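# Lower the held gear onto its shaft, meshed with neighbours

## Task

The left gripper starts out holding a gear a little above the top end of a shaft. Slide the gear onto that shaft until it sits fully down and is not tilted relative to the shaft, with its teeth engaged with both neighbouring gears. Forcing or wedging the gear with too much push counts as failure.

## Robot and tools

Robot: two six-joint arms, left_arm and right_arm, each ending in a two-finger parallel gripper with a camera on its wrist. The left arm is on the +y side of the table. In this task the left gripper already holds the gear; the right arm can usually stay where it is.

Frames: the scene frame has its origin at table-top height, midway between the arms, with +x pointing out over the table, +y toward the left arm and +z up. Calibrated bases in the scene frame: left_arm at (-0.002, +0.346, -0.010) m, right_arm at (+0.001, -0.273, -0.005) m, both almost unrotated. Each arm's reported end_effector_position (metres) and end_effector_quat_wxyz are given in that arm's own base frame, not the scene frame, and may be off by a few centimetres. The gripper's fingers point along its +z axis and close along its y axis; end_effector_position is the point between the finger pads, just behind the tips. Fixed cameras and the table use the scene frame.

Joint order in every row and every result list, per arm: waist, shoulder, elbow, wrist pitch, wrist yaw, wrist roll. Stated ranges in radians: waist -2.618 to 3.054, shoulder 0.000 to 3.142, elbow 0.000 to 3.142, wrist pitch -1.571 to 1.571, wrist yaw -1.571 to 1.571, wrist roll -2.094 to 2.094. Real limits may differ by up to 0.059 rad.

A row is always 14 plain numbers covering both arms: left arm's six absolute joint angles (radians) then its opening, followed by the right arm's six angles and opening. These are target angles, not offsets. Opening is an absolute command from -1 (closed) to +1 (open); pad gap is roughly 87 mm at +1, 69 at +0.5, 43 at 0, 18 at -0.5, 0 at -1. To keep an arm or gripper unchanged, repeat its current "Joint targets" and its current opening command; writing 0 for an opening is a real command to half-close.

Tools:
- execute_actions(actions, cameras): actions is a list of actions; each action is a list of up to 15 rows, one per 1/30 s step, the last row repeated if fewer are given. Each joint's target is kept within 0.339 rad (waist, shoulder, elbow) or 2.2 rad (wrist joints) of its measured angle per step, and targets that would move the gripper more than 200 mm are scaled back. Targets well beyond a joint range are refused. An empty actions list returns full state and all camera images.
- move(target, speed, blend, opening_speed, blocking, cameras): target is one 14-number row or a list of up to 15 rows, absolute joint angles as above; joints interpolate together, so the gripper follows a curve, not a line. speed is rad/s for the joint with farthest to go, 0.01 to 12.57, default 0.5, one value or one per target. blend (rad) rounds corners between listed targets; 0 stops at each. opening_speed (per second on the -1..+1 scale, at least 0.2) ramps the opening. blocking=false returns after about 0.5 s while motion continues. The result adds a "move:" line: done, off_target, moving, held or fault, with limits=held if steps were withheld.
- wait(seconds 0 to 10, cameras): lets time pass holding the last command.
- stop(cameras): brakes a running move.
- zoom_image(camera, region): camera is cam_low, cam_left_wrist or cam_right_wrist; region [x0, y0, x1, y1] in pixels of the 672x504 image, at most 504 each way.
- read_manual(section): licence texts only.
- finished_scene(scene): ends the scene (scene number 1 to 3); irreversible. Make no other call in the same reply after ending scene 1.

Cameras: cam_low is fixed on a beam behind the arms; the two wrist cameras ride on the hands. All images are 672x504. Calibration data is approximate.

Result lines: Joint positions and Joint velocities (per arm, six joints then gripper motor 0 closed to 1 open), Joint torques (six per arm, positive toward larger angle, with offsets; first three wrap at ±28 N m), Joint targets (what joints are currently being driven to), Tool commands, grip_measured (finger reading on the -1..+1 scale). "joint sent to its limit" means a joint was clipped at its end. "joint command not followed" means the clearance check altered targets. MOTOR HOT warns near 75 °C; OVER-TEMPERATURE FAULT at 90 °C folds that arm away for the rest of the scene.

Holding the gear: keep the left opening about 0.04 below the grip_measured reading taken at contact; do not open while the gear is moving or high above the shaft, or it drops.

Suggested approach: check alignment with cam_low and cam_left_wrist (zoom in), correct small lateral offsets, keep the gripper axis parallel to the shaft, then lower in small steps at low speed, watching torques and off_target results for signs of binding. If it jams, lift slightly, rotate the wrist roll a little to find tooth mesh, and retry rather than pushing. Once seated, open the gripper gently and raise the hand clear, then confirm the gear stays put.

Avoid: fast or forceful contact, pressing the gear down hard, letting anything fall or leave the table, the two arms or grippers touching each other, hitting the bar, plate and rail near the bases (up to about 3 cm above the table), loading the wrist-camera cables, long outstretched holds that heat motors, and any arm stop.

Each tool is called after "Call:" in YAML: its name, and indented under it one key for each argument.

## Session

Call:
execute_actions:
  actions: []

Call:
zoom_image:
  camera: "cam_low"
  region: [280, 100, 420, 240]

Call:
zoom_image:
  camera: "cam_left_wrist"
  region: [200, 0, 600, 360]

Scene clock: 0.00 s.
left_arm: end_effector_position=(+0.2812, -0.1467, +0.1214) grip_measured=-0.521 end_effector_quat_wxyz=(-0.005, +0.857, +0.516, +0.004) | right_arm: end_effector_position=(+0.3825, +0.0000, +0.3604) grip_measured=+0.968 end_effector_quat_wxyz=(+0.707, +0.000, +0.707, +0.000)
Joint positions: left_arm=[-0.618 1.756 1.506 -1.326 -0.011 1.441 0.239] | right_arm=[0 1.047 1.047 0 0 0 0.984]
Joint velocities: within noise
Joint torques (N m): no reading
Motor temperatures (°C): left_arm=[26 30 33 27 22 24 25] | right_arm=[22 34 31 23 26 23 25]
Heat: left arm: 33 °C; right arm: 34 °C.
Joint targets: left_arm=[-0.618 1.749 1.511 -1.331 -0.014 1.441] | right_arm=[-0.001 1.049 1.056 0.001 0.001 0.000]
Tool commands: left_gripper/opening=-1.0 right_gripper/opening=+1.0

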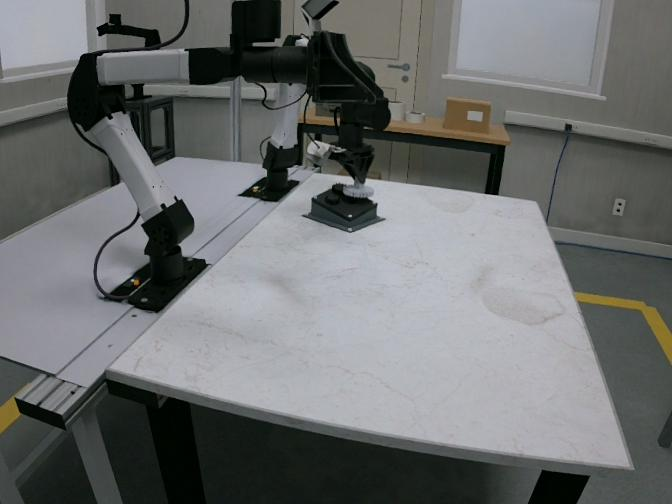

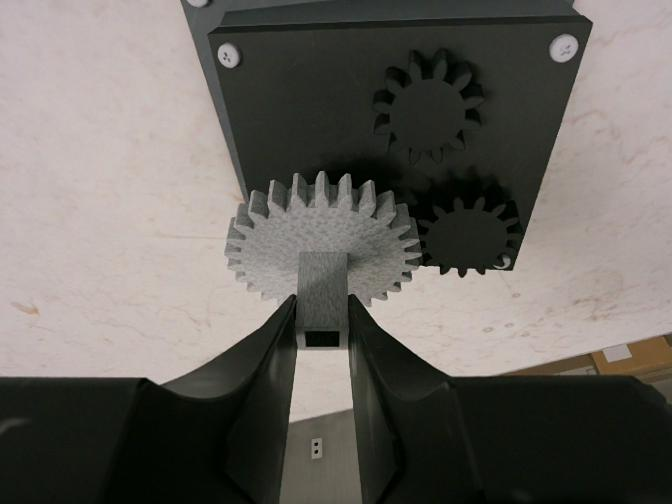

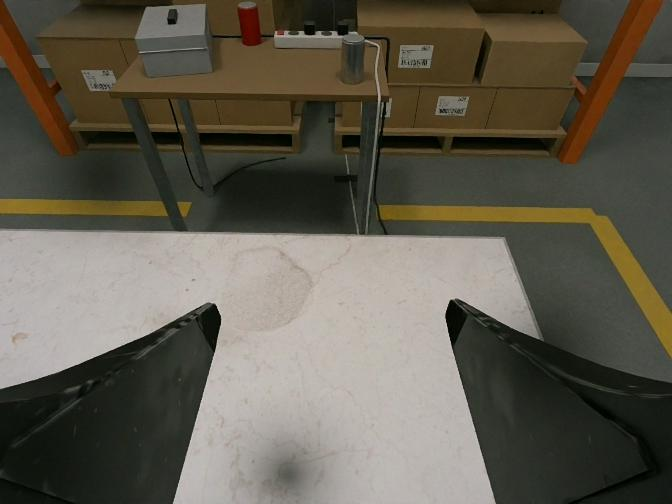

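Scaled by 3.600 from the camera's 672x504 image, which has a finer 960x720 frame.

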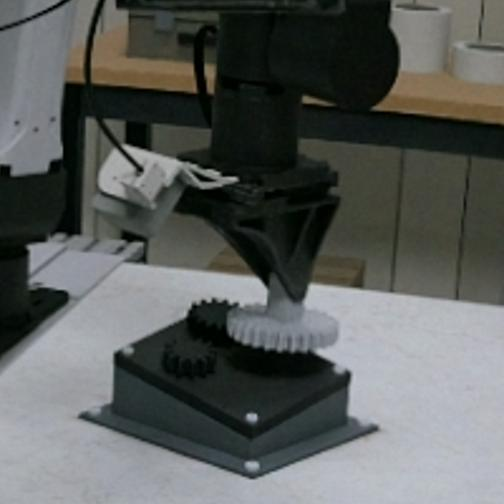

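Scaled by 1.260 from the camera's 672x504 image, which has a finer 960x720 frame.

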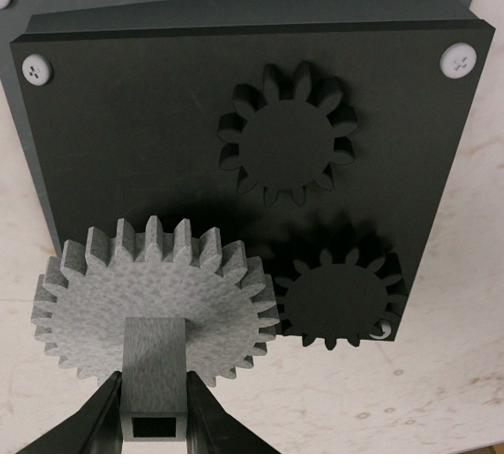

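Call:
move:
  target: [-0.618, 1.775, 1.784, -1.565, -0.014, 1.441, -1, 0.356, 2.34, 1.256, 1.084, -1.215, 1.57, 0]
  speed: 1.3
  cameras: ["all"]

Call:
zoom_image:
  camera: "cam_right_wrist"
  region: [340, 130, 540, 380]

Call:
zoom_image:
  camera: "cam_right_wrist"
  region: [370, 190, 460, 320]

Call:
zoom_image:
  camera: "cam_right_wrist"
  region: [230, 190, 330, 320]

Call:
zoom_image:
  camera: "cam_left_wrist"
  region: [260, 0, 560, 200]

Scene clock: 2.97 s.
left_arm: end_effector_position=(+0.2827, -0.1478, +0.1841) grip_measured=-0.521 end_effector_quat_wxyz=(+0.010, +0.857, +0.516, +0.010) | right_arm: end_effector_position=(+0.3707, +0.3312, +0.1052) grip_measured=+0.000 end_effector_quat_wxyz=(-0.011, +0.014, +0.713, +0.701)
Joint positions: left_arm=[-0.618 1.761 1.763 -1.546 -0.011 1.441 0.239] | right_arm=[0.361 2.34 1.228 1.064 -1.204 1.562 0.5]
Joint torques (N m): left_arm=[-0.02 -6.28 6.9 0.35 -0.04 -0.04] | right_arm=[-0.65 -11.62 7.98 1.67 -0.18 -0.05]
Heat: left arm: 33 °C; right arm: 35 °C.
Joint targets: left_arm=[-0.618 1.775 1.784 -1.565 -0.014 1.441] | right_arm=[0.356 2.340 1.256 1.084 -1.215 1.570]
move: done
camera_calibration:
cam_left_wrist: T_world_to_cam=[[-0.890285, 0.45397, -0.0361096, 0.319428], [0.256482, 0.565348, 0.783963, -0.11321], [0.37631, 0.688689, -0.619756, 0.253516], [0, 0, 0, 1]] pos_world=[0.218018, -0.255601, 0.257404]
cam_right_wrist: T_world_to_cam=[[-0.0573764, -0.0235053, -0.998076, 0.133231], [-0.662327, -0.747144, 0.0556709, 0.512621], [-0.747015, 0.664247, 0.0273002, 0.198202], [0, 0, 0, 1]] pos_world=[0.495227, 0.254478, 0.0990255]

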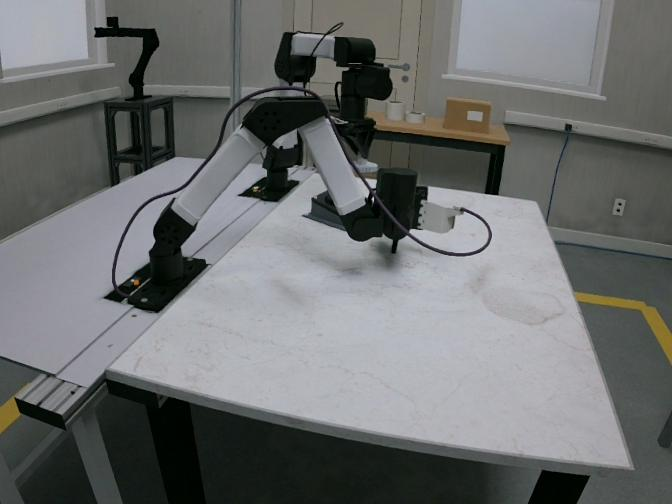

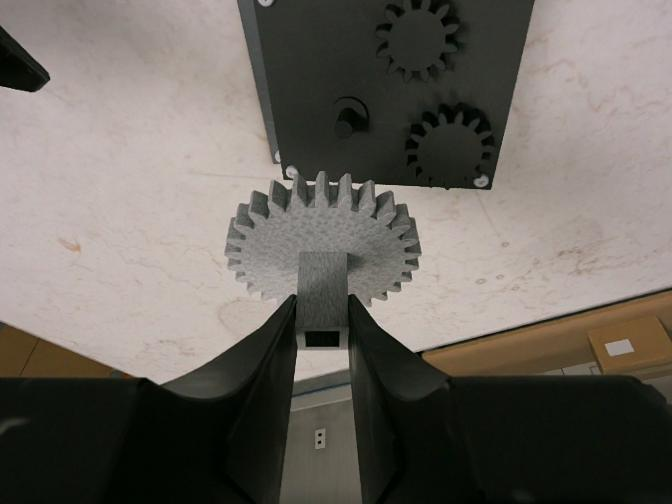

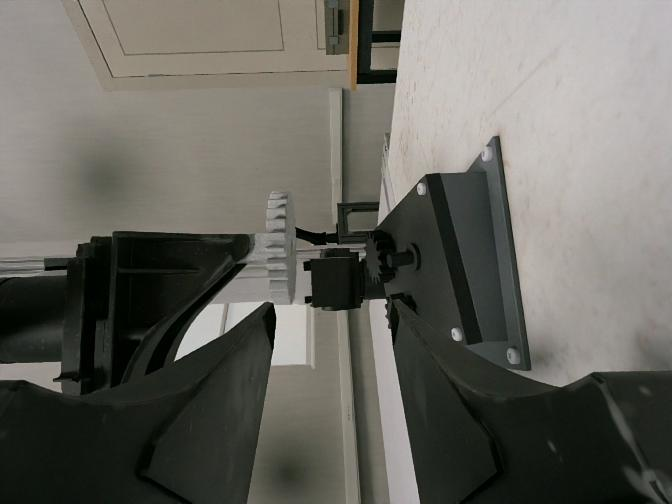

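Scaled by 2.016 from the camera's 672x504 image, which has a finer 960x720 frame.

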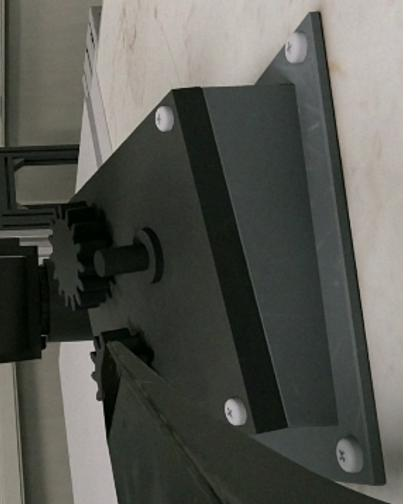

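Scaled by 3.877 from the camera's 672x504 image, which has a finer 960x720 frame.

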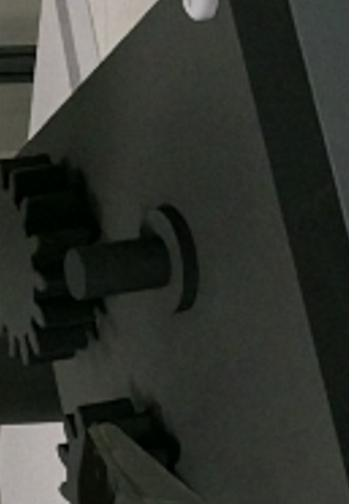

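Scaled by 3.877 from the camera's 672x504 image, which has a finer 960x720 frame.

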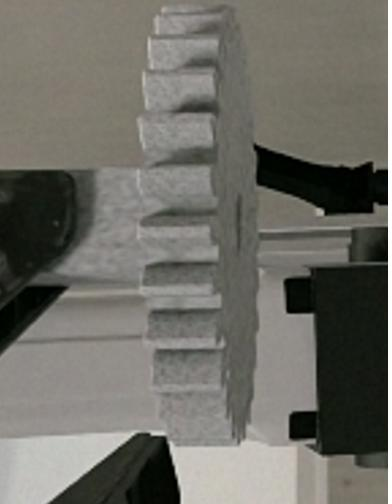

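Scaled by 1.680 from the camera's 672x504 image, which has a finer 960x720 frame.

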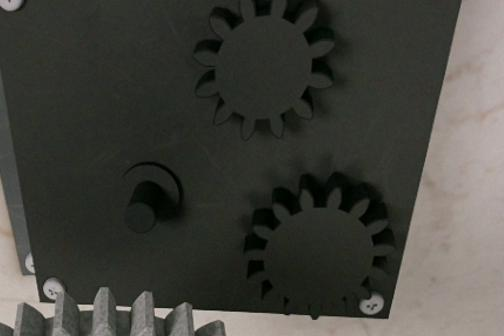

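Call:
zoom_image:
  camera: "cam_left_wrist"
  region: [310, 80, 390, 150]

Call:
zoom_image:
  camera: "cam_right_wrist"
  region: [380, 230, 430, 280]

Call:
zoom_image:
  camera: "cam_left_wrist"
  region: [230, 0, 330, 200]

Call:
zoom_image:
  camera: "cam_left_wrist"
  region: [440, 0, 540, 200]

Scaled by 6.300 from the camera's 672x504 image, which has a finer 960x720 frame.

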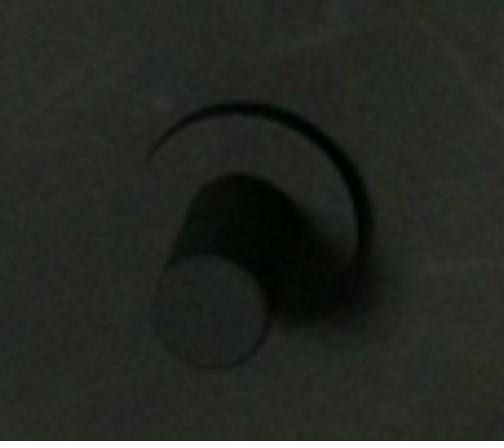

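Scaled by 10.080 from the camera's 672x504 image, which has a finer 960x720 frame.

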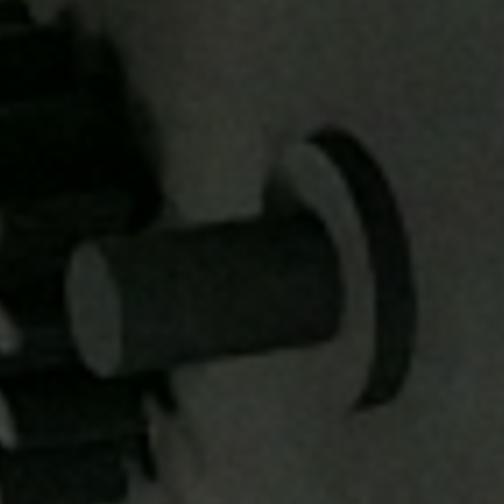

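Scaled by 2.520 from the camera's 672x504 image, which has a finer 960x720 frame.

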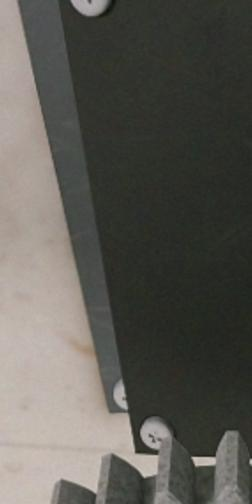

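Scaled by 2.520 from the camera's 672x504 image, which has a finer 960x720 frame.

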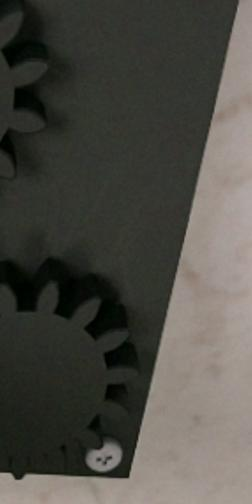

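Call:
zoom_image:
  camera: "cam_left_wrist"
  region: [365, 0, 475, 90]

Call:
zoom_image:
  camera: "cam_left_wrist"
  region: [395, 95, 505, 195]

Scaled by 4.582 from the camera's 672x504 image, which has a finer 960x720 frame.

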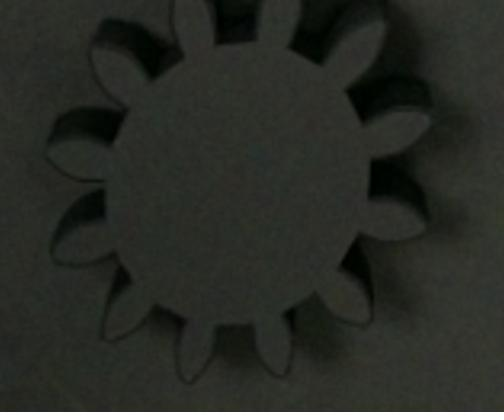

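Scaled by 4.582 from the camera's 672x504 image, which has a finer 960x720 frame.

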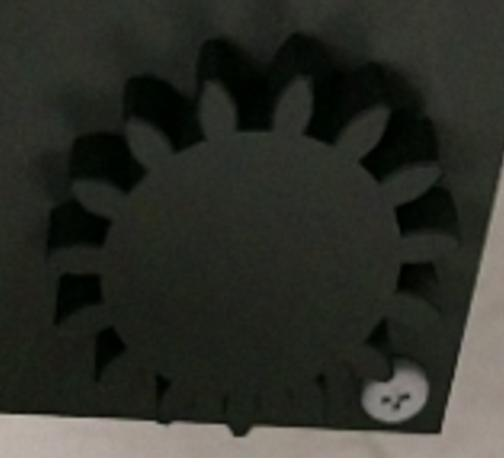

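Call:
move:
  target: [-0.743, 1.944, 1.672, -1.500, -0.154, 1.368, -1, 0.356, 2.34, 1.256, 1.084, -1.215, 1.57, 0]
  speed: 0.3
  cameras: ["cam_right_wrist","cam_left_wrist"]

Call:
zoom_image:
  camera: "cam_right_wrist"
  region: [330, 190, 460, 320]

Call:
zoom_image:
  camera: "cam_left_wrist"
  region: [360, 20, 560, 280]

Scene clock: 8.17 s.
left_arm: end_effector_position=(+0.2746, -0.1620, +0.1196) grip_measured=-0.521 end_effector_quat_wxyz=(-0.114, +0.869, +0.481, +0.036) | right_arm: end_effector_position=(+0.3706, +0.3312, +0.1053) grip_measured=+0.000 end_effector_quat_wxyz=(-0.011, +0.014, +0.713, +0.701)
Joint positions: left_arm=[-0.739 1.937 1.679 -1.507 -0.141 1.378 0.239] | right_arm=[0.361 2.34 1.228 1.064 -1.205 1.563 0.5]
Joint torques (N m): left_arm=[-0.39 -8.21 4.55 0.14 -0.21 -0.13] | right_arm=[-0.68 -11.6 7.97 1.71 -0.18 0.01]
Heat: left arm: 34 °C; right arm: 38 °C.
Joint targets: left_arm=[-0.743 1.944 1.672 -1.500 -0.154 1.368] | right_arm=[0.356 2.340 1.256 1.084 -1.215 1.570]
move: done
camera_calibration:
cam_left_wrist: T_world_to_cam=[[-0.852397, 0.500357, 0.151862, 0.291045], [0.356734, 0.344123, 0.868516, -0.126063], [0.382308, 0.794495, -0.471824, 0.224236], [0, 0, 0, 1]] pos_world=[0.20733, -0.2804, 0.171089]
cam_right_wrist: T_world_to_cam=[[-0.0577351, -0.0233377, -0.998059, 0.133359], [-0.662037, -0.747393, 0.0557735, 0.512464], [-0.747244, 0.663972, 0.0277004, 0.198271], [0, 0, 0, 1]] pos_world=[0.495127, 0.254477, 0.099026]
Images, in order (width x height): cam_left_wrist 672x504, cam_right_wrist 672x504.

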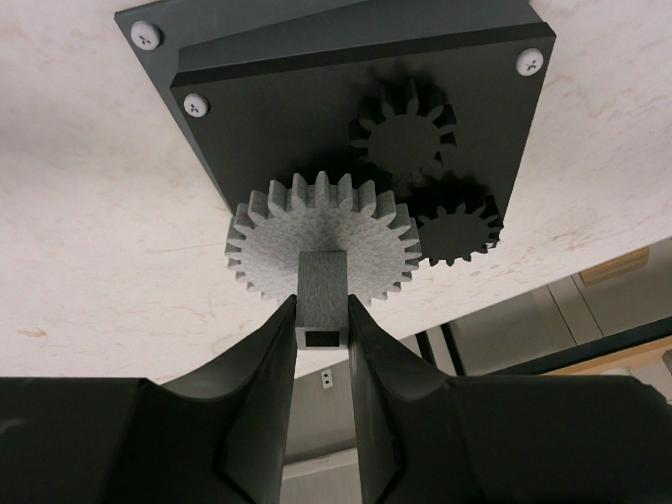

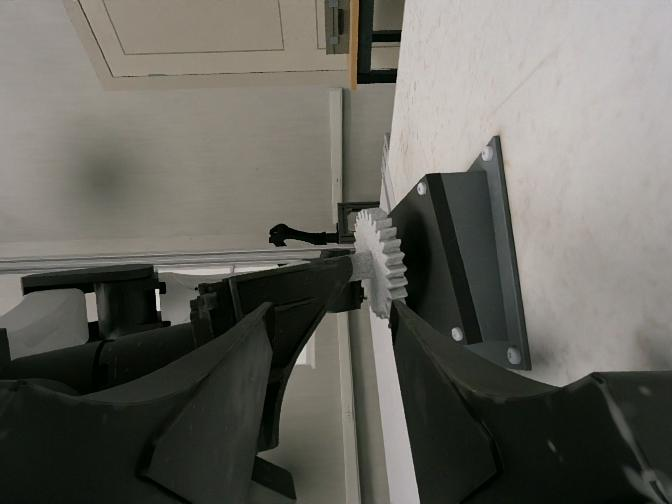

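Scaled by 3.877 from the camera's 672x504 image, which has a finer 960x720 frame.

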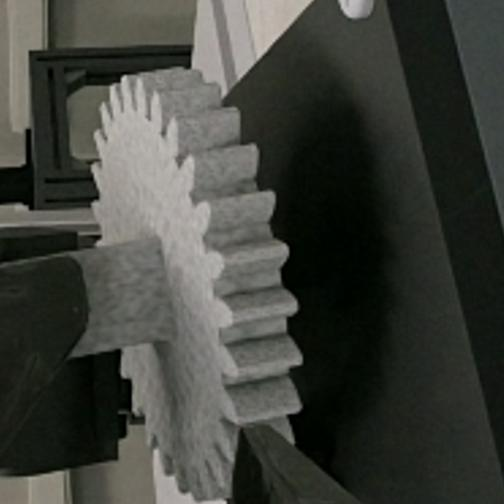

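Scaled by 1.938 from the camera's 672x504 image, which has a finer 960x720 frame.

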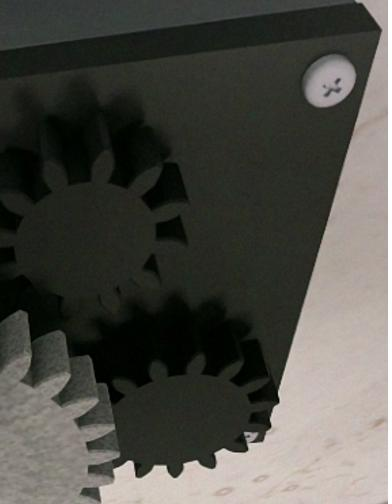

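Call:
move:
  target: [-0.734, 1.908, 1.652, -1.483, -0.150, 1.368, -1, 0.356, 2.34, 1.256, 1.084, -1.215, 1.57, 0]
  speed: 0.06

Scene clock: 10.37 s.
left_arm: end_effector_position=(+0.2743, -0.1616, +0.1158) grip_measured=-0.521 end_effector_quat_wxyz=(-0.115, +0.868, +0.481, +0.036) | right_arm: end_effector_position=(+0.3706, +0.3312, +0.1053) grip_measured=+0.000 end_effector_quat_wxyz=(-0.011, +0.014, +0.713, +0.701)
Joint positions: left_arm=[-0.739 1.937 1.663 -1.493 -0.142 1.377 0.239] | right_arm=[0.361 2.34 1.228 1.064 -1.205 1.563 0.5]
Joint torques (N m): left_arm=[0.53 -11.11 4.18 0.17 -0.17 -0.13] | right_arm=[-0.66 -11.6 7.97 1.7 -0.18 0.01]
Motor temperatures (°C): left_arm=[26 34 34 27 22 24 25] | right_arm=[22 39 32 25 26 22 25]
Heat: left arm: 34 °C; right arm: 39 °C.
Joint targets: left_arm=[-0.734 1.908 1.652 -1.483 -0.150 1.368] | right_arm=[0.356 2.340 1.256 1.084 -1.215 1.570]
move: done

Call:
move:
  target: [-0.734, 1.908, 1.644, -1.475, -0.150, 1.368, -1, 0.356, 2.34, 1.256, 1.084, -1.215, 1.57, 0]
  speed: 0.06
  cameras: ["cam_right_wrist","cam_left_wrist"]

Call:
zoom_image:
  camera: "cam_right_wrist"
  region: [330, 190, 460, 320]

Call:
zoom_image:
  camera: "cam_left_wrist"
  region: [360, 70, 520, 290]

Scene clock: 11.20 s.
left_arm: end_effector_position=(+0.2739, -0.1612, +0.1139) grip_measured=-0.521 end_effector_quat_wxyz=(-0.116, +0.868, +0.481, +0.036) | right_arm: end_effector_position=(+0.3706, +0.3312, +0.1053) grip_measured=+0.000 end_effector_quat_wxyz=(-0.011, +0.014, +0.713, +0.701)
Joint positions: left_arm=[-0.739 1.937 1.655 -1.487 -0.142 1.377 0.239] | right_arm=[0.361 2.34 1.228 1.064 -1.205 1.563 0.5]
Joint torques (N m): left_arm=[0.54 -11.14 4.21 0.18 -0.17 -0.12] | right_arm=[-0.66 -11.59 7.98 1.71 -0.18 0.02]
Heat: left arm: 34 °C; right arm: 40 °C.
Joint targets: left_arm=[-0.734 1.908 1.644 -1.475 -0.150 1.368] | right_arm=[0.356 2.340 1.256 1.084 -1.215 1.570]
move: done
camera_calibration:
cam_left_wrist: T_world_to_cam=[[-0.852376, 0.49935, 0.155258, 0.290231], [0.358372, 0.341591, 0.868841, -0.122071], [0.380821, 0.796219, -0.470117, 0.221637], [0, 0, 0, 1]] pos_world=[0.206729, -0.2797, 0.165195]
cam_right_wrist: T_world_to_cam=[[-0.0577351, -0.0233377, -0.998059, 0.133359], [-0.662037, -0.747393, 0.0557735, 0.512464], [-0.747244, 0.663972, 0.0277004, 0.198271], [0, 0, 0, 1]] pos_world=[0.495127, 0.254477, 0.099026]
Images, in order (width x height): cam_left_wrist 672x504, cam_right_wrist 672x504.

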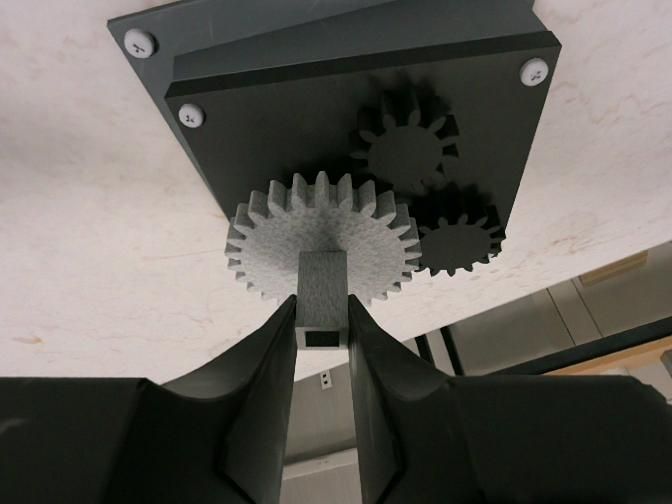

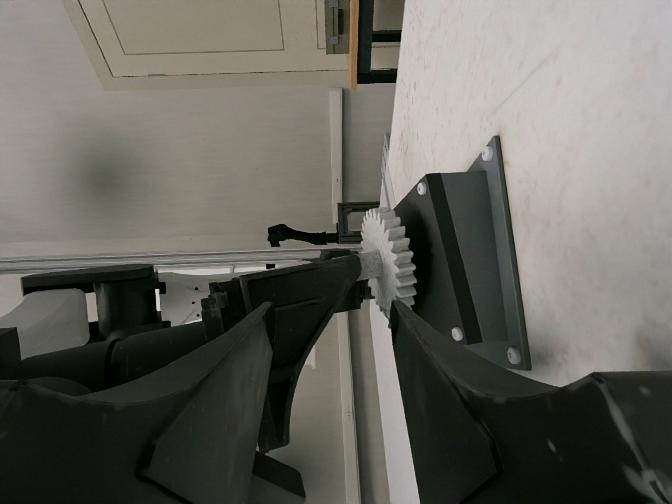

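Scaled by 3.877 from the camera's 672x504 image, which has a finer 960x720 frame.

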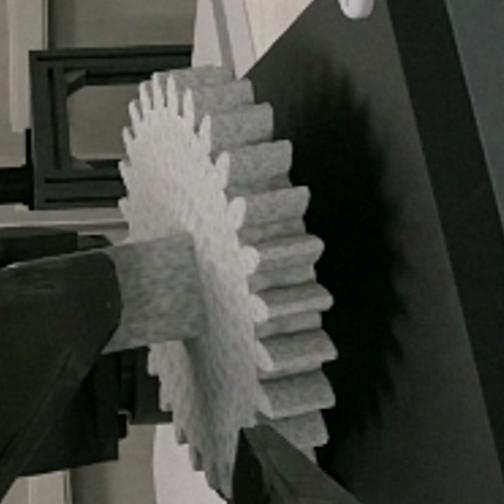

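Scaled by 2.291 from the camera's 672x504 image, which has a finer 960x720 frame.

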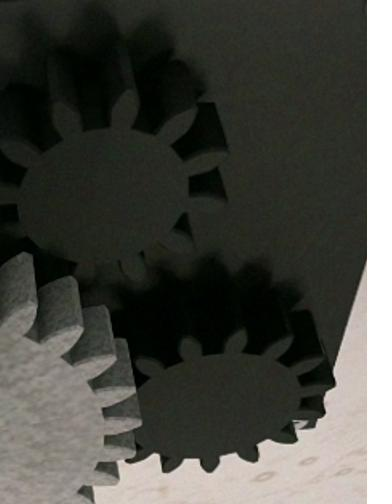

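Call:
move:
  target: [-0.729, 1.908, 1.634, -1.467, -0.150, 1.368, -1, 0.356, 2.34, 1.256, 1.084, -1.215, 1.57, 0]
  speed: 0.06

Scene clock: 12.13 s.
left_arm: end_effector_position=(+0.2744, -0.1605, +0.1116) grip_measured=-0.521 end_effector_quat_wxyz=(-0.116, +0.868, +0.482, +0.036) | right_arm: end_effector_position=(+0.3706, +0.3312, +0.1053) grip_measured=+0.000 end_effector_quat_wxyz=(-0.011, +0.014, +0.713, +0.701)
Joint positions: left_arm=[-0.736 1.937 1.646 -1.477 -0.143 1.377 0.239] | right_arm=[0.361 2.34 1.228 1.064 -1.205 1.563 0.5]
Joint torques (N m): left_arm=[0.76 -11.12 4.12 0.17 -0.17 -0.12] | right_arm=[-0.66 -11.59 7.97 1.71 -0.18 0.02]
Heat: left arm: 35 °C; right arm: 40 °C.
Joint targets: left_arm=[-0.729 1.908 1.634 -1.467 -0.150 1.368] | right_arm=[0.356 2.340 1.256 1.084 -1.215 1.570]
move: done

Call:
move:
  target: [-0.727, 1.906, 1.624, -1.459, -0.150, 1.368, -1, 0.356, 2.34, 1.256, 1.084, -1.215, 1.57, 0]
  speed: 0.06

Call:
move:
  target: [-0.726, 1.905, 1.615, -1.451, -0.150, 1.368, -1, 0.356, 2.34, 1.256, 1.084, -1.215, 1.57, 0]
  speed: 0.06
  cameras: ["cam_right_wrist","cam_left_wrist"]

Call:
zoom_image:
  camera: "cam_right_wrist"
  region: [330, 190, 460, 320]

Call:
zoom_image:
  camera: "cam_left_wrist"
  region: [360, 70, 520, 290]

Scene clock: 13.10 s.
left_arm: end_effector_position=(+0.2745, -0.1600, +0.1115) grip_measured=-0.521 end_effector_quat_wxyz=(-0.114, +0.868, +0.482, +0.038) | right_arm: end_effector_position=(+0.3706, +0.3312, +0.1053) grip_measured=+0.000 end_effector_quat_wxyz=(-0.011, +0.014, +0.713, +0.701)
Joint positions: left_arm=[-0.736 1.932 1.64 -1.472 -0.145 1.377 0.239] | right_arm=[0.361 2.34 1.228 1.064 -1.205 1.563 0.5]
Joint torques (N m): left_arm=[0.95 -10.89 3.85 0.2 -0.14 -0.12] | right_arm=[-0.66 -11.6 7.97 1.71 -0.18 0.01]
Heat: left arm: 36 °C; right arm: 41 °C.
Joint targets: left_arm=[-0.727 1.906 1.624 -1.459 -0.150 1.368] | right_arm=[0.356 2.340 1.256 1.084 -1.215 1.570]
move: done

Scene clock: 13.83 s.
left_arm: end_effector_position=(+0.2750, -0.1589, +0.1113) grip_measured=-0.521 end_effector_quat_wxyz=(-0.114, +0.868, +0.482, +0.042) | right_arm: end_effector_position=(+0.3706, +0.3312, +0.1053) grip_measured=+0.000 end_effector_quat_wxyz=(-0.011, +0.014, +0.713, +0.701)
Joint positions: left_arm=[-0.736 1.928 1.632 -1.466 -0.152 1.377 0.239] | right_arm=[0.361 2.34 1.228 1.064 -1.205 1.563 0.5]
Joint torques (N m): left_arm=[1.03 -10.58 3.73 0.22 -0.09 -0.12] | right_arm=[-0.66 -11.6 7.98 1.71 -0.18 0.01]
Heat: left arm: 36 °C; right arm: 41 °C.
Joint targets: left_arm=[-0.726 1.905 1.615 -1.451 -0.150 1.368] | right_arm=[0.356 2.340 1.256 1.084 -1.215 1.570]
move: done
camera_calibration:
cam_left_wrist: T_world_to_cam=[[-0.854739, 0.498026, 0.146258, 0.291984], [0.347738, 0.340226, 0.873685, -0.11873], [0.385356, 0.797632, -0.463987, 0.216492], [0, 0, 0, 1]] pos_world=[0.207431, -0.277702, 0.161477]
cam_right_wrist: T_world_to_cam=[[-0.0577351, -0.0233377, -0.998059, 0.133359], [-0.662037, -0.747393, 0.0557735, 0.512464], [-0.747244, 0.663972, 0.0277004, 0.198271], [0, 0, 0, 1]] pos_world=[0.495127, 0.254477, 0.099026]
Images, in order (width x height): cam_left_wrist 672x504, cam_right_wrist 672x504.

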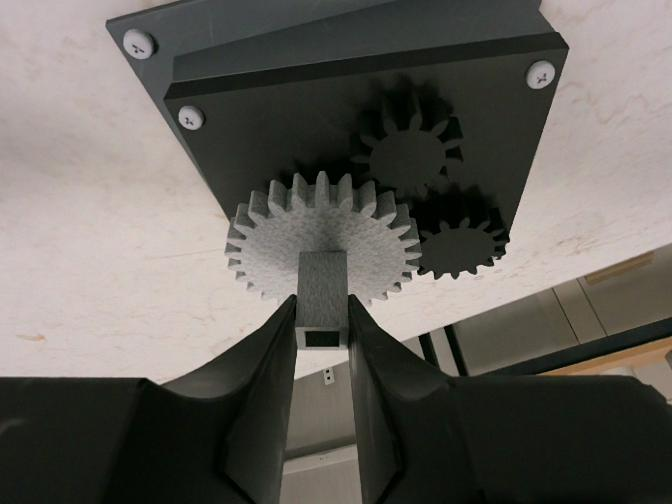

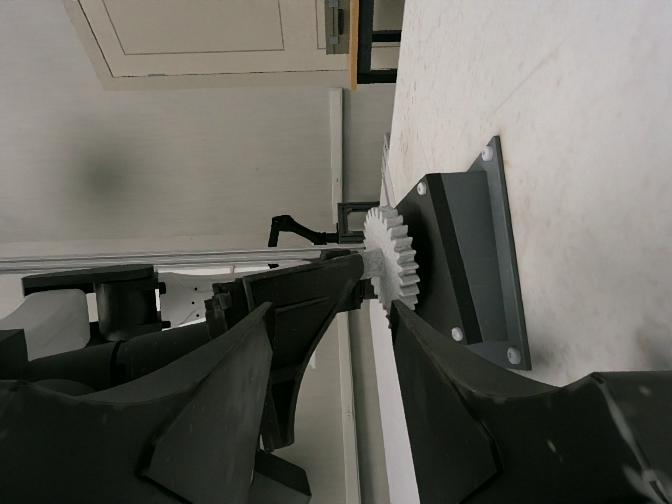

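Scaled by 3.877 from the camera's 672x504 image, which has a finer 960x720 frame.

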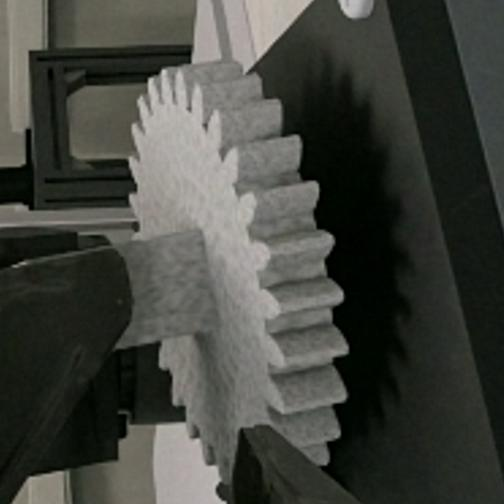

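Scaled by 2.291 from the camera's 672x504 image, which has a finer 960x720 frame.

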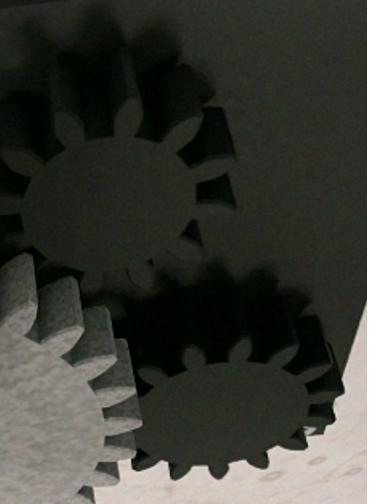

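Call:
move:
  target:
    - [-0.728, 1.940, 1.652, -1.474, -0.150, 1.350, -1, 0.356, 2.34, 1.256, 1.084, -1.215, 1.57, 0]
    - [-0.728, 1.938, 1.630, -1.459, -0.150, 1.350, -1, 0.356, 2.34, 1.256, 1.084, -1.215, 1.57, 0]
  speed: 0.08

Scene clock: 16.07 s.
left_arm: end_effector_position=(+0.2748, -0.1588, +0.1118) grip_measured=-0.521 end_effector_quat_wxyz=(-0.113, +0.864, +0.489, +0.043) | right_arm: end_effector_position=(+0.3706, +0.3312, +0.1053) grip_measured=+0.000 end_effector_quat_wxyz=(-0.011, +0.014, +0.713, +0.701)
Joint positions: left_arm=[-0.736 1.928 1.634 -1.466 -0.152 1.36 0.239] | right_arm=[0.361 2.34 1.228 1.064 -1.205 1.563 0.5]
Joint torques (N m): left_arm=[0.87 -7.94 4.79 0.15 -0.08 -0.13] | right_arm=[-0.66 -11.6 7.97 1.7 -0.18 0.02]
Heat: left arm: 36 °C; right arm: 42 °C.
Joint targets: left_arm=[-0.728 1.938 1.630 -1.459 -0.150 1.350] | right_arm=[0.356 2.340 1.256 1.084 -1.215 1.570]
move: done

Call:
move:
  target:
    - [-0.728, 1.944, 1.622, -1.450, -0.150, 1.350, -1, 0.356, 2.34, 1.256, 1.084, -1.215, 1.57, 0]
    - [-0.728, 1.948, 1.618, -1.446, -0.150, 1.338, -1, 0.356, 2.34, 1.256, 1.084, -1.215, 1.57, 0]
  speed: 0.06

Scene clock: 17.43 s.
left_arm: end_effector_position=(+0.2752, -0.1592, +0.1116) grip_measured=-0.521 end_effector_quat_wxyz=(-0.111, +0.861, +0.494, +0.044) | right_arm: end_effector_position=(+0.3706, +0.3312, +0.1053) grip_measured=+0.000 end_effector_quat_wxyz=(-0.011, +0.014, +0.713, +0.701)
Joint positions: left_arm=[-0.736 1.928 1.634 -1.461 -0.152 1.349 0.239] | right_arm=[0.361 2.34 1.228 1.064 -1.205 1.563 0.5]
Joint torques (N m): left_arm=[0.84 -7.12 3.88 0.24 -0.08 -0.15] | right_arm=[-0.68 -11.6 7.98 1.71 -0.18 0.02]
Heat: left arm: 36 °C; right arm: 43 °C.
Joint targets: left_arm=[-0.728 1.948 1.618 -1.446 -0.150 1.338] | right_arm=[0.356 2.340 1.256 1.084 -1.215 1.570]
move: done

Call:
move:
  target: [-0.728, 1.955, 1.618, -1.444, -0.150, 1.322, -1, 0.356, 2.34, 1.256, 1.084, -1.215, 1.57, 0]
  speed: 0.04

Scene clock: 18.37 s.
left_arm: end_effector_position=(+0.2749, -0.1591, +0.1116) grip_measured=-0.521 end_effector_quat_wxyz=(-0.110, +0.857, +0.501, +0.046) | right_arm: end_effector_position=(+0.3706, +0.3312, +0.1053) grip_measured=+0.000 end_effector_quat_wxyz=(-0.011, +0.014, +0.713, +0.701)
Joint positions: left_arm=[-0.736 1.928 1.634 -1.46 -0.152 1.334 0.239] | right_arm=[0.361 2.34 1.228 1.064 -1.205 1.563 0.5]
Joint torques (N m): left_arm=[0.85 -6.54 3.85 0.25 -0.08 -0.17] | right_arm=[-0.66 -11.6 7.95 1.7 -0.18 0.02]
Heat: left arm: 36 °C; right arm: 43 °C.
Joint targets: left_arm=[-0.728 1.955 1.618 -1.444 -0.150 1.322] | right_arm=[0.356 2.340 1.256 1.084 -1.215 1.570]
move: done

Call:
execute_actions:
  actions: []
  cameras: ["cam_left_wrist","cam_right_wrist"]

Call:
zoom_image:
  camera: "cam_left_wrist"
  region: [360, 80, 460, 220]

Call:
zoom_image:
  camera: "cam_left_wrist"
  region: [390, 200, 520, 300]

Call:
zoom_image:
  camera: "cam_right_wrist"
  region: [350, 190, 450, 320]

Scene clock: 18.50 s.
left_arm: end_effector_position=(+0.2749, -0.1591, +0.1116) grip_measured=-0.521 end_effector_quat_wxyz=(-0.110, +0.857, +0.501, +0.046) | right_arm: end_effector_position=(+0.3706, +0.3312, +0.1053) grip_measured=+0.000 end_effector_quat_wxyz=(-0.011, +0.014, +0.713, +0.701)
Joint positions: left_arm=[-0.736 1.928 1.634 -1.46 -0.152 1.334 0.239] | right_arm=[0.361 2.34 1.228 1.064 -1.205 1.563 0.5]
Joint velocities: within noise
Joint torques (N m): left_arm=[0.84 -6.54 3.86 0.25 -0.08 -0.16] | right_arm=[-0.66 -11.6 7.98 1.71 -0.18 0.02]
Motor temperatures (°C): left_arm=[26 36 35 27 22 24 25] | right_arm=[22 43 33 26 26 22 25]
Heat: left arm: 36 °C; right arm: 43 °C.
Joint targets: left_arm=[-0.728 1.955 1.618 -1.444 -0.150 1.322] | right_arm=[0.356 2.340 1.256 1.084 -1.215 1.570]
Tool commands: left_gripper/opening=-1.0 right_gripper/opening=+0.0
camera_calibration:
cam_left_wrist: T_world_to_cam=[[-0.877006, 0.462268, 0.131032, 0.294031], [0.319132, 0.356556, 0.878079, -0.108995], [0.359188, 0.811897, -0.460226, 0.225908], [0, 0, 0, 1]] pos_world=[0.211507, -0.280473, 0.161148]
cam_right_wrist: T_world_to_cam=[[-0.0577351, -0.0233377, -0.998059, 0.133359], [-0.662037, -0.747393, 0.0557735, 0.512464], [-0.747244, 0.663972, 0.0277004, 0.198271], [0, 0, 0, 1]] pos_world=[0.495127, 0.254477, 0.099026]
Images, in order (width x height): cam_left_wrist 672x504, cam_right_wrist 672x504.

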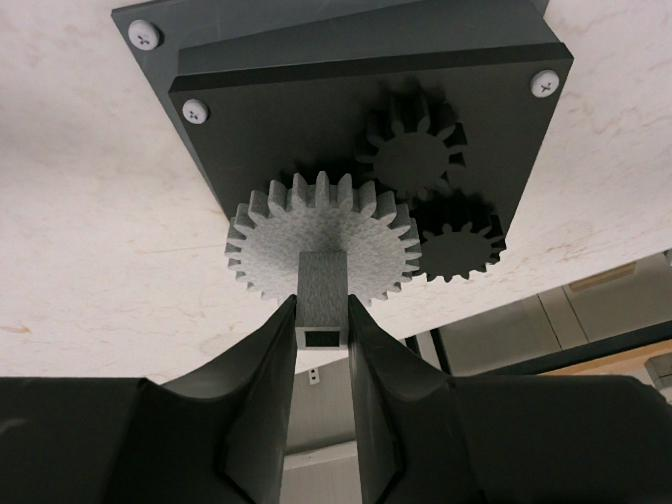

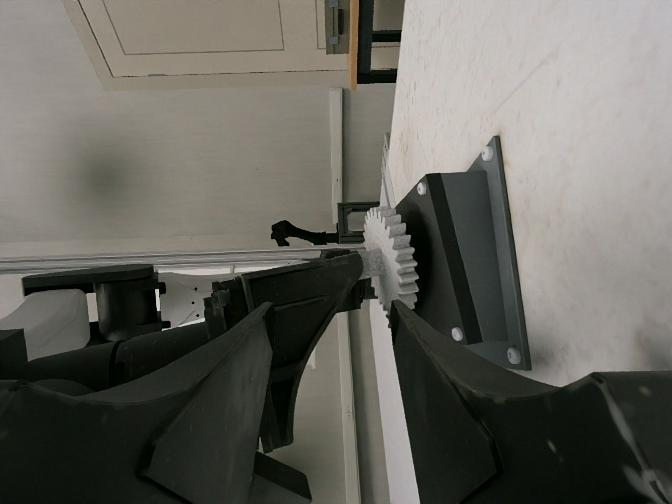

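Scaled by 3.600 from the camera's 672x504 image, which has a finer 960x720 frame.

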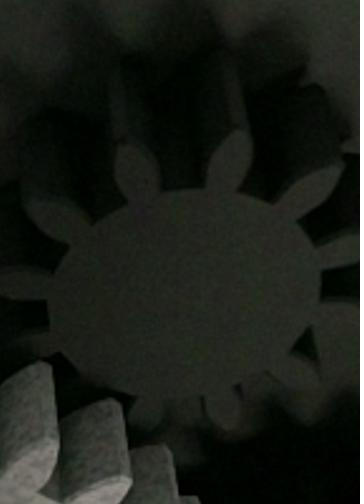

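Scaled by 3.877 from the camera's 672x504 image, which has a finer 960x720 frame.

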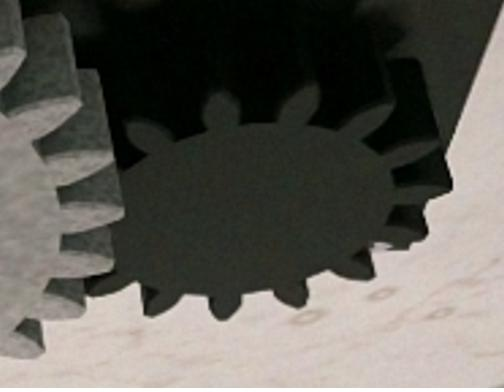

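Scaled by 3.877 from the camera's 672x504 image, which has a finer 960x720 frame.

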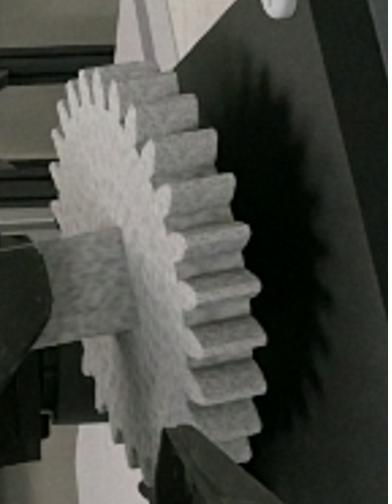

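Call:
move:
  target:
    - [-0.728, 1.910, 1.622, -1.452, -0.150, 1.368, -1, 0.356, 2.34, 1.256, 1.084, -1.215, 1.57, 0]
    - [-0.728, 1.892, 1.610, -1.448, -0.150, 1.396, -1, 0.356, 2.34, 1.256, 1.084, -1.215, 1.57, 0]
    - [-0.728, 1.892, 1.602, -1.440, -0.150, 1.396, -1, 0.356, 2.34, 1.256, 1.084, -1.215, 1.57, 0]
  speed: 0.08
  blend: 0.003

Scene clock: 21.10 s.
left_arm: end_effector_position=(+0.2752, -0.1589, +0.1117) grip_measured=-0.521 end_effector_quat_wxyz=(-0.108, +0.870, +0.479, +0.044) | right_arm: end_effector_position=(+0.3706, +0.3312, +0.1053) grip_measured=+0.000 end_effector_quat_wxyz=(-0.011, +0.014, +0.713, +0.701)
Joint positions: left_arm=[-0.736 1.916 1.619 -1.453 -0.152 1.385 0.239] | right_arm=[0.361 2.34 1.228 1.064 -1.205 1.563 0.5]
Joint torques (N m): left_arm=[0.84 -10.52 3.75 0.23 -0.08 0.09] | right_arm=[-0.66 -11.6 7.97 1.7 -0.18 0.02]
Heat: left arm: 37 °C; right arm: 44 °C.
Joint targets: left_arm=[-0.728 1.892 1.602 -1.440 -0.150 1.396] | right_arm=[0.356 2.340 1.256 1.084 -1.215 1.570]
move: done

Call:
move:
  target:
    - [-0.728, 1.886, 1.592, -1.437, -0.150, 1.414, -1, 0.356, 2.34, 1.256, 1.084, -1.215, 1.57, 0]
  speed: 0.03

Call:
move:
  target:
    - [-0.728, 1.880, 1.585, -1.436, -0.150, 1.432, -1, 0.356, 2.34, 1.256, 1.084, -1.215, 1.57, 0]
  speed: 0.03

Scene clock: 22.13 s.
left_arm: end_effector_position=(+0.2750, -0.1585, +0.1120) grip_measured=-0.521 end_effector_quat_wxyz=(-0.107, +0.875, +0.471, +0.043) | right_arm: end_effector_position=(+0.3706, +0.3312, +0.1053) grip_measured=+0.000 end_effector_quat_wxyz=(-0.011, +0.014, +0.713, +0.701)
Joint positions: left_arm=[-0.736 1.908 1.61 -1.449 -0.152 1.404 0.239] | right_arm=[0.361 2.34 1.228 1.064 -1.205 1.563 0.5]
Joint torques (N m): left_arm=[0.84 -10.33 3.69 0.23 -0.08 0.08] | right_arm=[-0.68 -11.6 7.97 1.7 -0.18 0.02]
Heat: left arm: 37 °C; right arm: 45 °C.
Joint targets: left_arm=[-0.728 1.886 1.592 -1.437 -0.150 1.414] | right_arm=[0.356 2.340 1.256 1.084 -1.215 1.570]
move: done

Scene clock: 23.00 s.
left_arm: end_effector_position=(+0.2748, -0.1582, +0.1121) grip_measured=-0.521 end_effector_quat_wxyz=(-0.107, +0.878, +0.464, +0.043) | right_arm: end_effector_position=(+0.3706, +0.3312, +0.1053) grip_measured=+0.000 end_effector_quat_wxyz=(-0.011, +0.014, +0.713, +0.701)
Joint positions: left_arm=[-0.736 1.901 1.603 -1.446 -0.152 1.42 0.239] | right_arm=[0.361 2.34 1.228 1.064 -1.205 1.563 0.5]
Joint torques (N m): left_arm=[0.85 -10.24 3.64 0.21 -0.08 0.11] | right_arm=[-0.66 -11.6 7.95 1.71 -0.18 0.02]
Heat: left arm: 38 °C; right arm: 45 °C.
Joint targets: left_arm=[-0.728 1.880 1.585 -1.436 -0.150 1.432] | right_arm=[0.356 2.340 1.256 1.084 -1.215 1.570]
move: done

Call:
execute_actions:
  actions: []
  cameras: ["cam_left_wrist","cam_right_wrist"]

Call:
zoom_image:
  camera: "cam_left_wrist"
  region: [380, 160, 460, 240]

Call:
zoom_image:
  camera: "cam_left_wrist"
  region: [400, 200, 480, 300]

Call:
zoom_image:
  camera: "cam_right_wrist"
  region: [350, 190, 450, 320]

Scene clock: 23.30 s.
left_arm: end_effector_position=(+0.2748, -0.1582, +0.1121) grip_measured=-0.521 end_effector_quat_wxyz=(-0.107, +0.878, +0.464, +0.043) | right_arm: end_effector_position=(+0.3706, +0.3312, +0.1053) grip_measured=+0.000 end_effector_quat_wxyz=(-0.011, +0.014, +0.713, +0.701)
Joint positions: left_arm=[-0.736 1.901 1.603 -1.446 -0.152 1.421 0.239] | right_arm=[0.361 2.34 1.228 1.064 -1.205 1.563 0.5]
Joint velocities: within noise
Joint torques (N m): left_arm=[0.85 -10.25 3.66 0.21 -0.08 0.1] | right_arm=[-0.66 -11.59 7.97 1.71 -0.18 0.02]
Motor temperatures (°C): left_arm=[26 38 35 27 22 24 26] | right_arm=[22 45 33 26 26 22 25]
Heat: left arm: 38 °C; right arm: 45 °C.
Joint targets: left_arm=[-0.728 1.880 1.585 -1.436 -0.150 1.432] | right_arm=[0.356 2.340 1.256 1.084 -1.215 1.570]
Tool commands: left_gripper/opening=-1.0 right_gripper/opening=+0.0
camera_calibration:
cam_left_wrist: T_world_to_cam=[[-0.833118, 0.535968, 0.136572, 0.292449], [0.359041, 0.336246, 0.870648, -0.123079], [0.420718, 0.774388, -0.472567, 0.203871], [0, 0, 0, 1]] pos_world=[0.202063, -0.273234, 0.163561]
cam_right_wrist: T_world_to_cam=[[-0.0577351, -0.0233377, -0.998059, 0.133359], [-0.662037, -0.747393, 0.0557735, 0.512464], [-0.747244, 0.663972, 0.0277004, 0.198271], [0, 0, 0, 1]] pos_world=[0.495127, 0.254477, 0.099026]
Images, in order (width x height): cam_left_wrist 672x504, cam_right_wrist 672x504.

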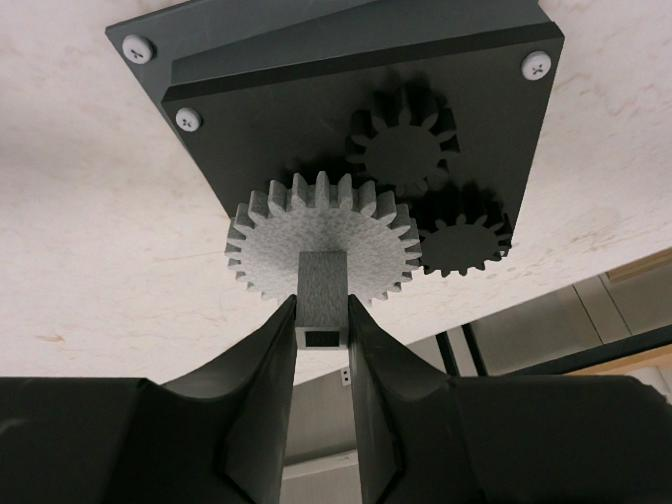

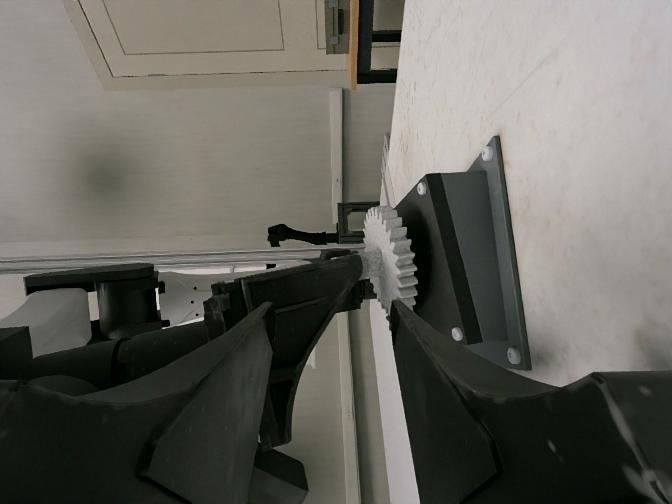

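Scaled by 6.300 from the camera's 672x504 image, which has a finer 960x720 frame.

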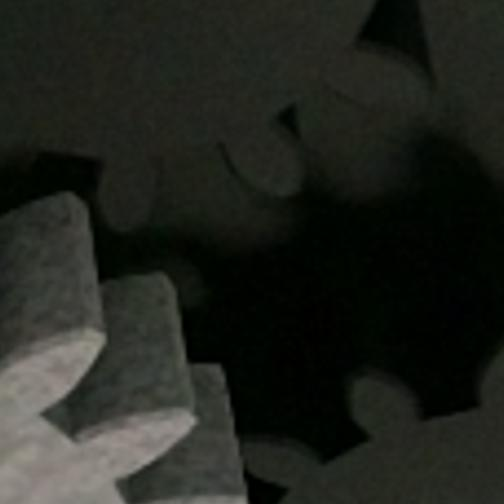

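Scaled by 5.040 from the camera's 672x504 image, which has a finer 960x720 frame.

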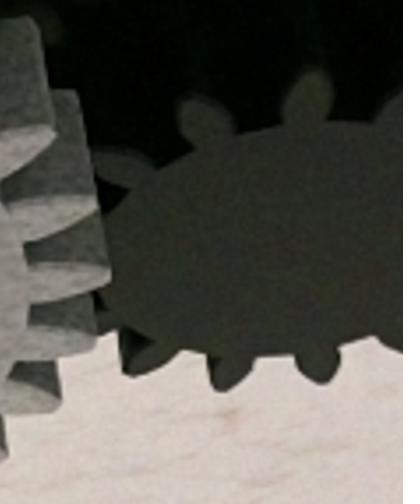

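Scaled by 3.877 from the camera's 672x504 image, which has a finer 960x720 frame.

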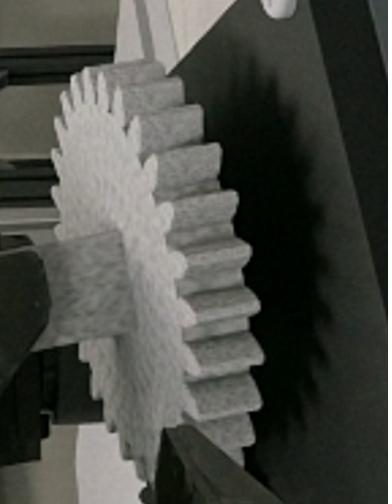

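Call:
move:
  target:
    - [-0.729, 1.912, 1.585, -1.437, -0.150, 1.355, -1, 0.356, 2.34, 1.256, 1.084, -1.215, 1.57, 0]
    - [-0.729, 1.942, 1.604, -1.439, -0.150, 1.310, -1, 0.356, 2.34, 1.256, 1.084, -1.215, 1.57, 0]
  speed: [0.1,0.03]
  blend: 0.003

Call:
move:
  target:
    - [-0.729, 1.946, 1.606, -1.440, -0.150, 1.285, -1, 0.356, 2.34, 1.256, 1.084, -1.215, 1.57, 0]
  speed: [0.03]

Scene clock: 26.60 s.
left_arm: end_effector_position=(+0.2746, -0.1577, +0.1121) grip_measured=-0.521 end_effector_quat_wxyz=(-0.101, +0.856, +0.505, +0.052) | right_arm: end_effector_position=(+0.3706, +0.3312, +0.1053) grip_measured=+0.000 end_effector_quat_wxyz=(-0.011, +0.014, +0.713, +0.701)
Joint positions: left_arm=[-0.736 1.906 1.607 -1.436 -0.158 1.326 0.239] | right_arm=[0.361 2.34 1.228 1.064 -1.205 1.563 0.5]
Joint torques (N m): left_arm=[0.76 -5.63 4.89 0.11 -0.04 -0.21] | right_arm=[-0.66 -11.62 7.97 1.7 -0.18 0.02]
Heat: left arm: 38 °C; right arm: 46 °C.
Joint targets: left_arm=[-0.729 1.942 1.604 -1.439 -0.150 1.310] | right_arm=[0.356 2.340 1.256 1.084 -1.215 1.570]
move: off_target (left_arm); left_arm: the shoulder is farthest, 0.036 rad from its target

Scene clock: 27.73 s.
left_arm: end_effector_position=(+0.2745, -0.1577, +0.1122) grip_measured=-0.521 end_effector_quat_wxyz=(-0.100, +0.849, +0.515, +0.054) | right_arm: end_effector_position=(+0.3706, +0.3312, +0.1053) grip_measured=+0.000 end_effector_quat_wxyz=(-0.011, +0.014, +0.713, +0.701)
Joint positions: left_arm=[-0.736 1.908 1.611 -1.436 -0.159 1.301 0.239] | right_arm=[0.361 2.34 1.228 1.064 -1.205 1.563 0.5]
Joint torques (N m): left_arm=[0.76 -5.56 4.77 0.11 -0.02 -0.22] | right_arm=[-0.66 -11.6 7.97 1.71 -0.18 0.01]
Heat: left arm: 38 °C; right arm: 47 °C.
Joint targets: left_arm=[-0.729 1.946 1.606 -1.440 -0.150 1.285] | right_arm=[0.356 2.340 1.256 1.084 -1.215 1.570]
move: off_target (left_arm); left_arm: the shoulder is farthest, 0.038 rad from its target

Call:
move:
  target:
    - [-0.731, 1.956, 1.640, -1.452, -0.150, 1.305, -1, 0.356, 2.34, 1.256, 1.084, -1.215, 1.57, 0]
  speed: [0.08]

Scene clock: 28.70 s.
left_arm: end_effector_position=(+0.2751, -0.1582, +0.1118) grip_measured=-0.521 end_effector_quat_wxyz=(-0.108, +0.849, +0.515, +0.051) | right_arm: end_effector_position=(+0.3706, +0.3312, +0.1053) grip_measured=+0.000 end_effector_quat_wxyz=(-0.011, +0.014, +0.713, +0.701)
Joint positions: left_arm=[-0.736 1.927 1.631 -1.454 -0.159 1.301 0.239] | right_arm=[0.361 2.34 1.228 1.064 -1.205 1.563 0.5]
Joint torques (N m): left_arm=[0.54 -6.38 5.79 0.13 -0.02 0.02] | right_arm=[-0.66 -11.6 7.99 1.71 -0.18 0.02]
Heat: left arm: 38 °C; right arm: 47 °C.
Joint targets: left_arm=[-0.731 1.956 1.640 -1.452 -0.150 1.305] | right_arm=[0.356 2.340 1.256 1.084 -1.215 1.570]
move: done


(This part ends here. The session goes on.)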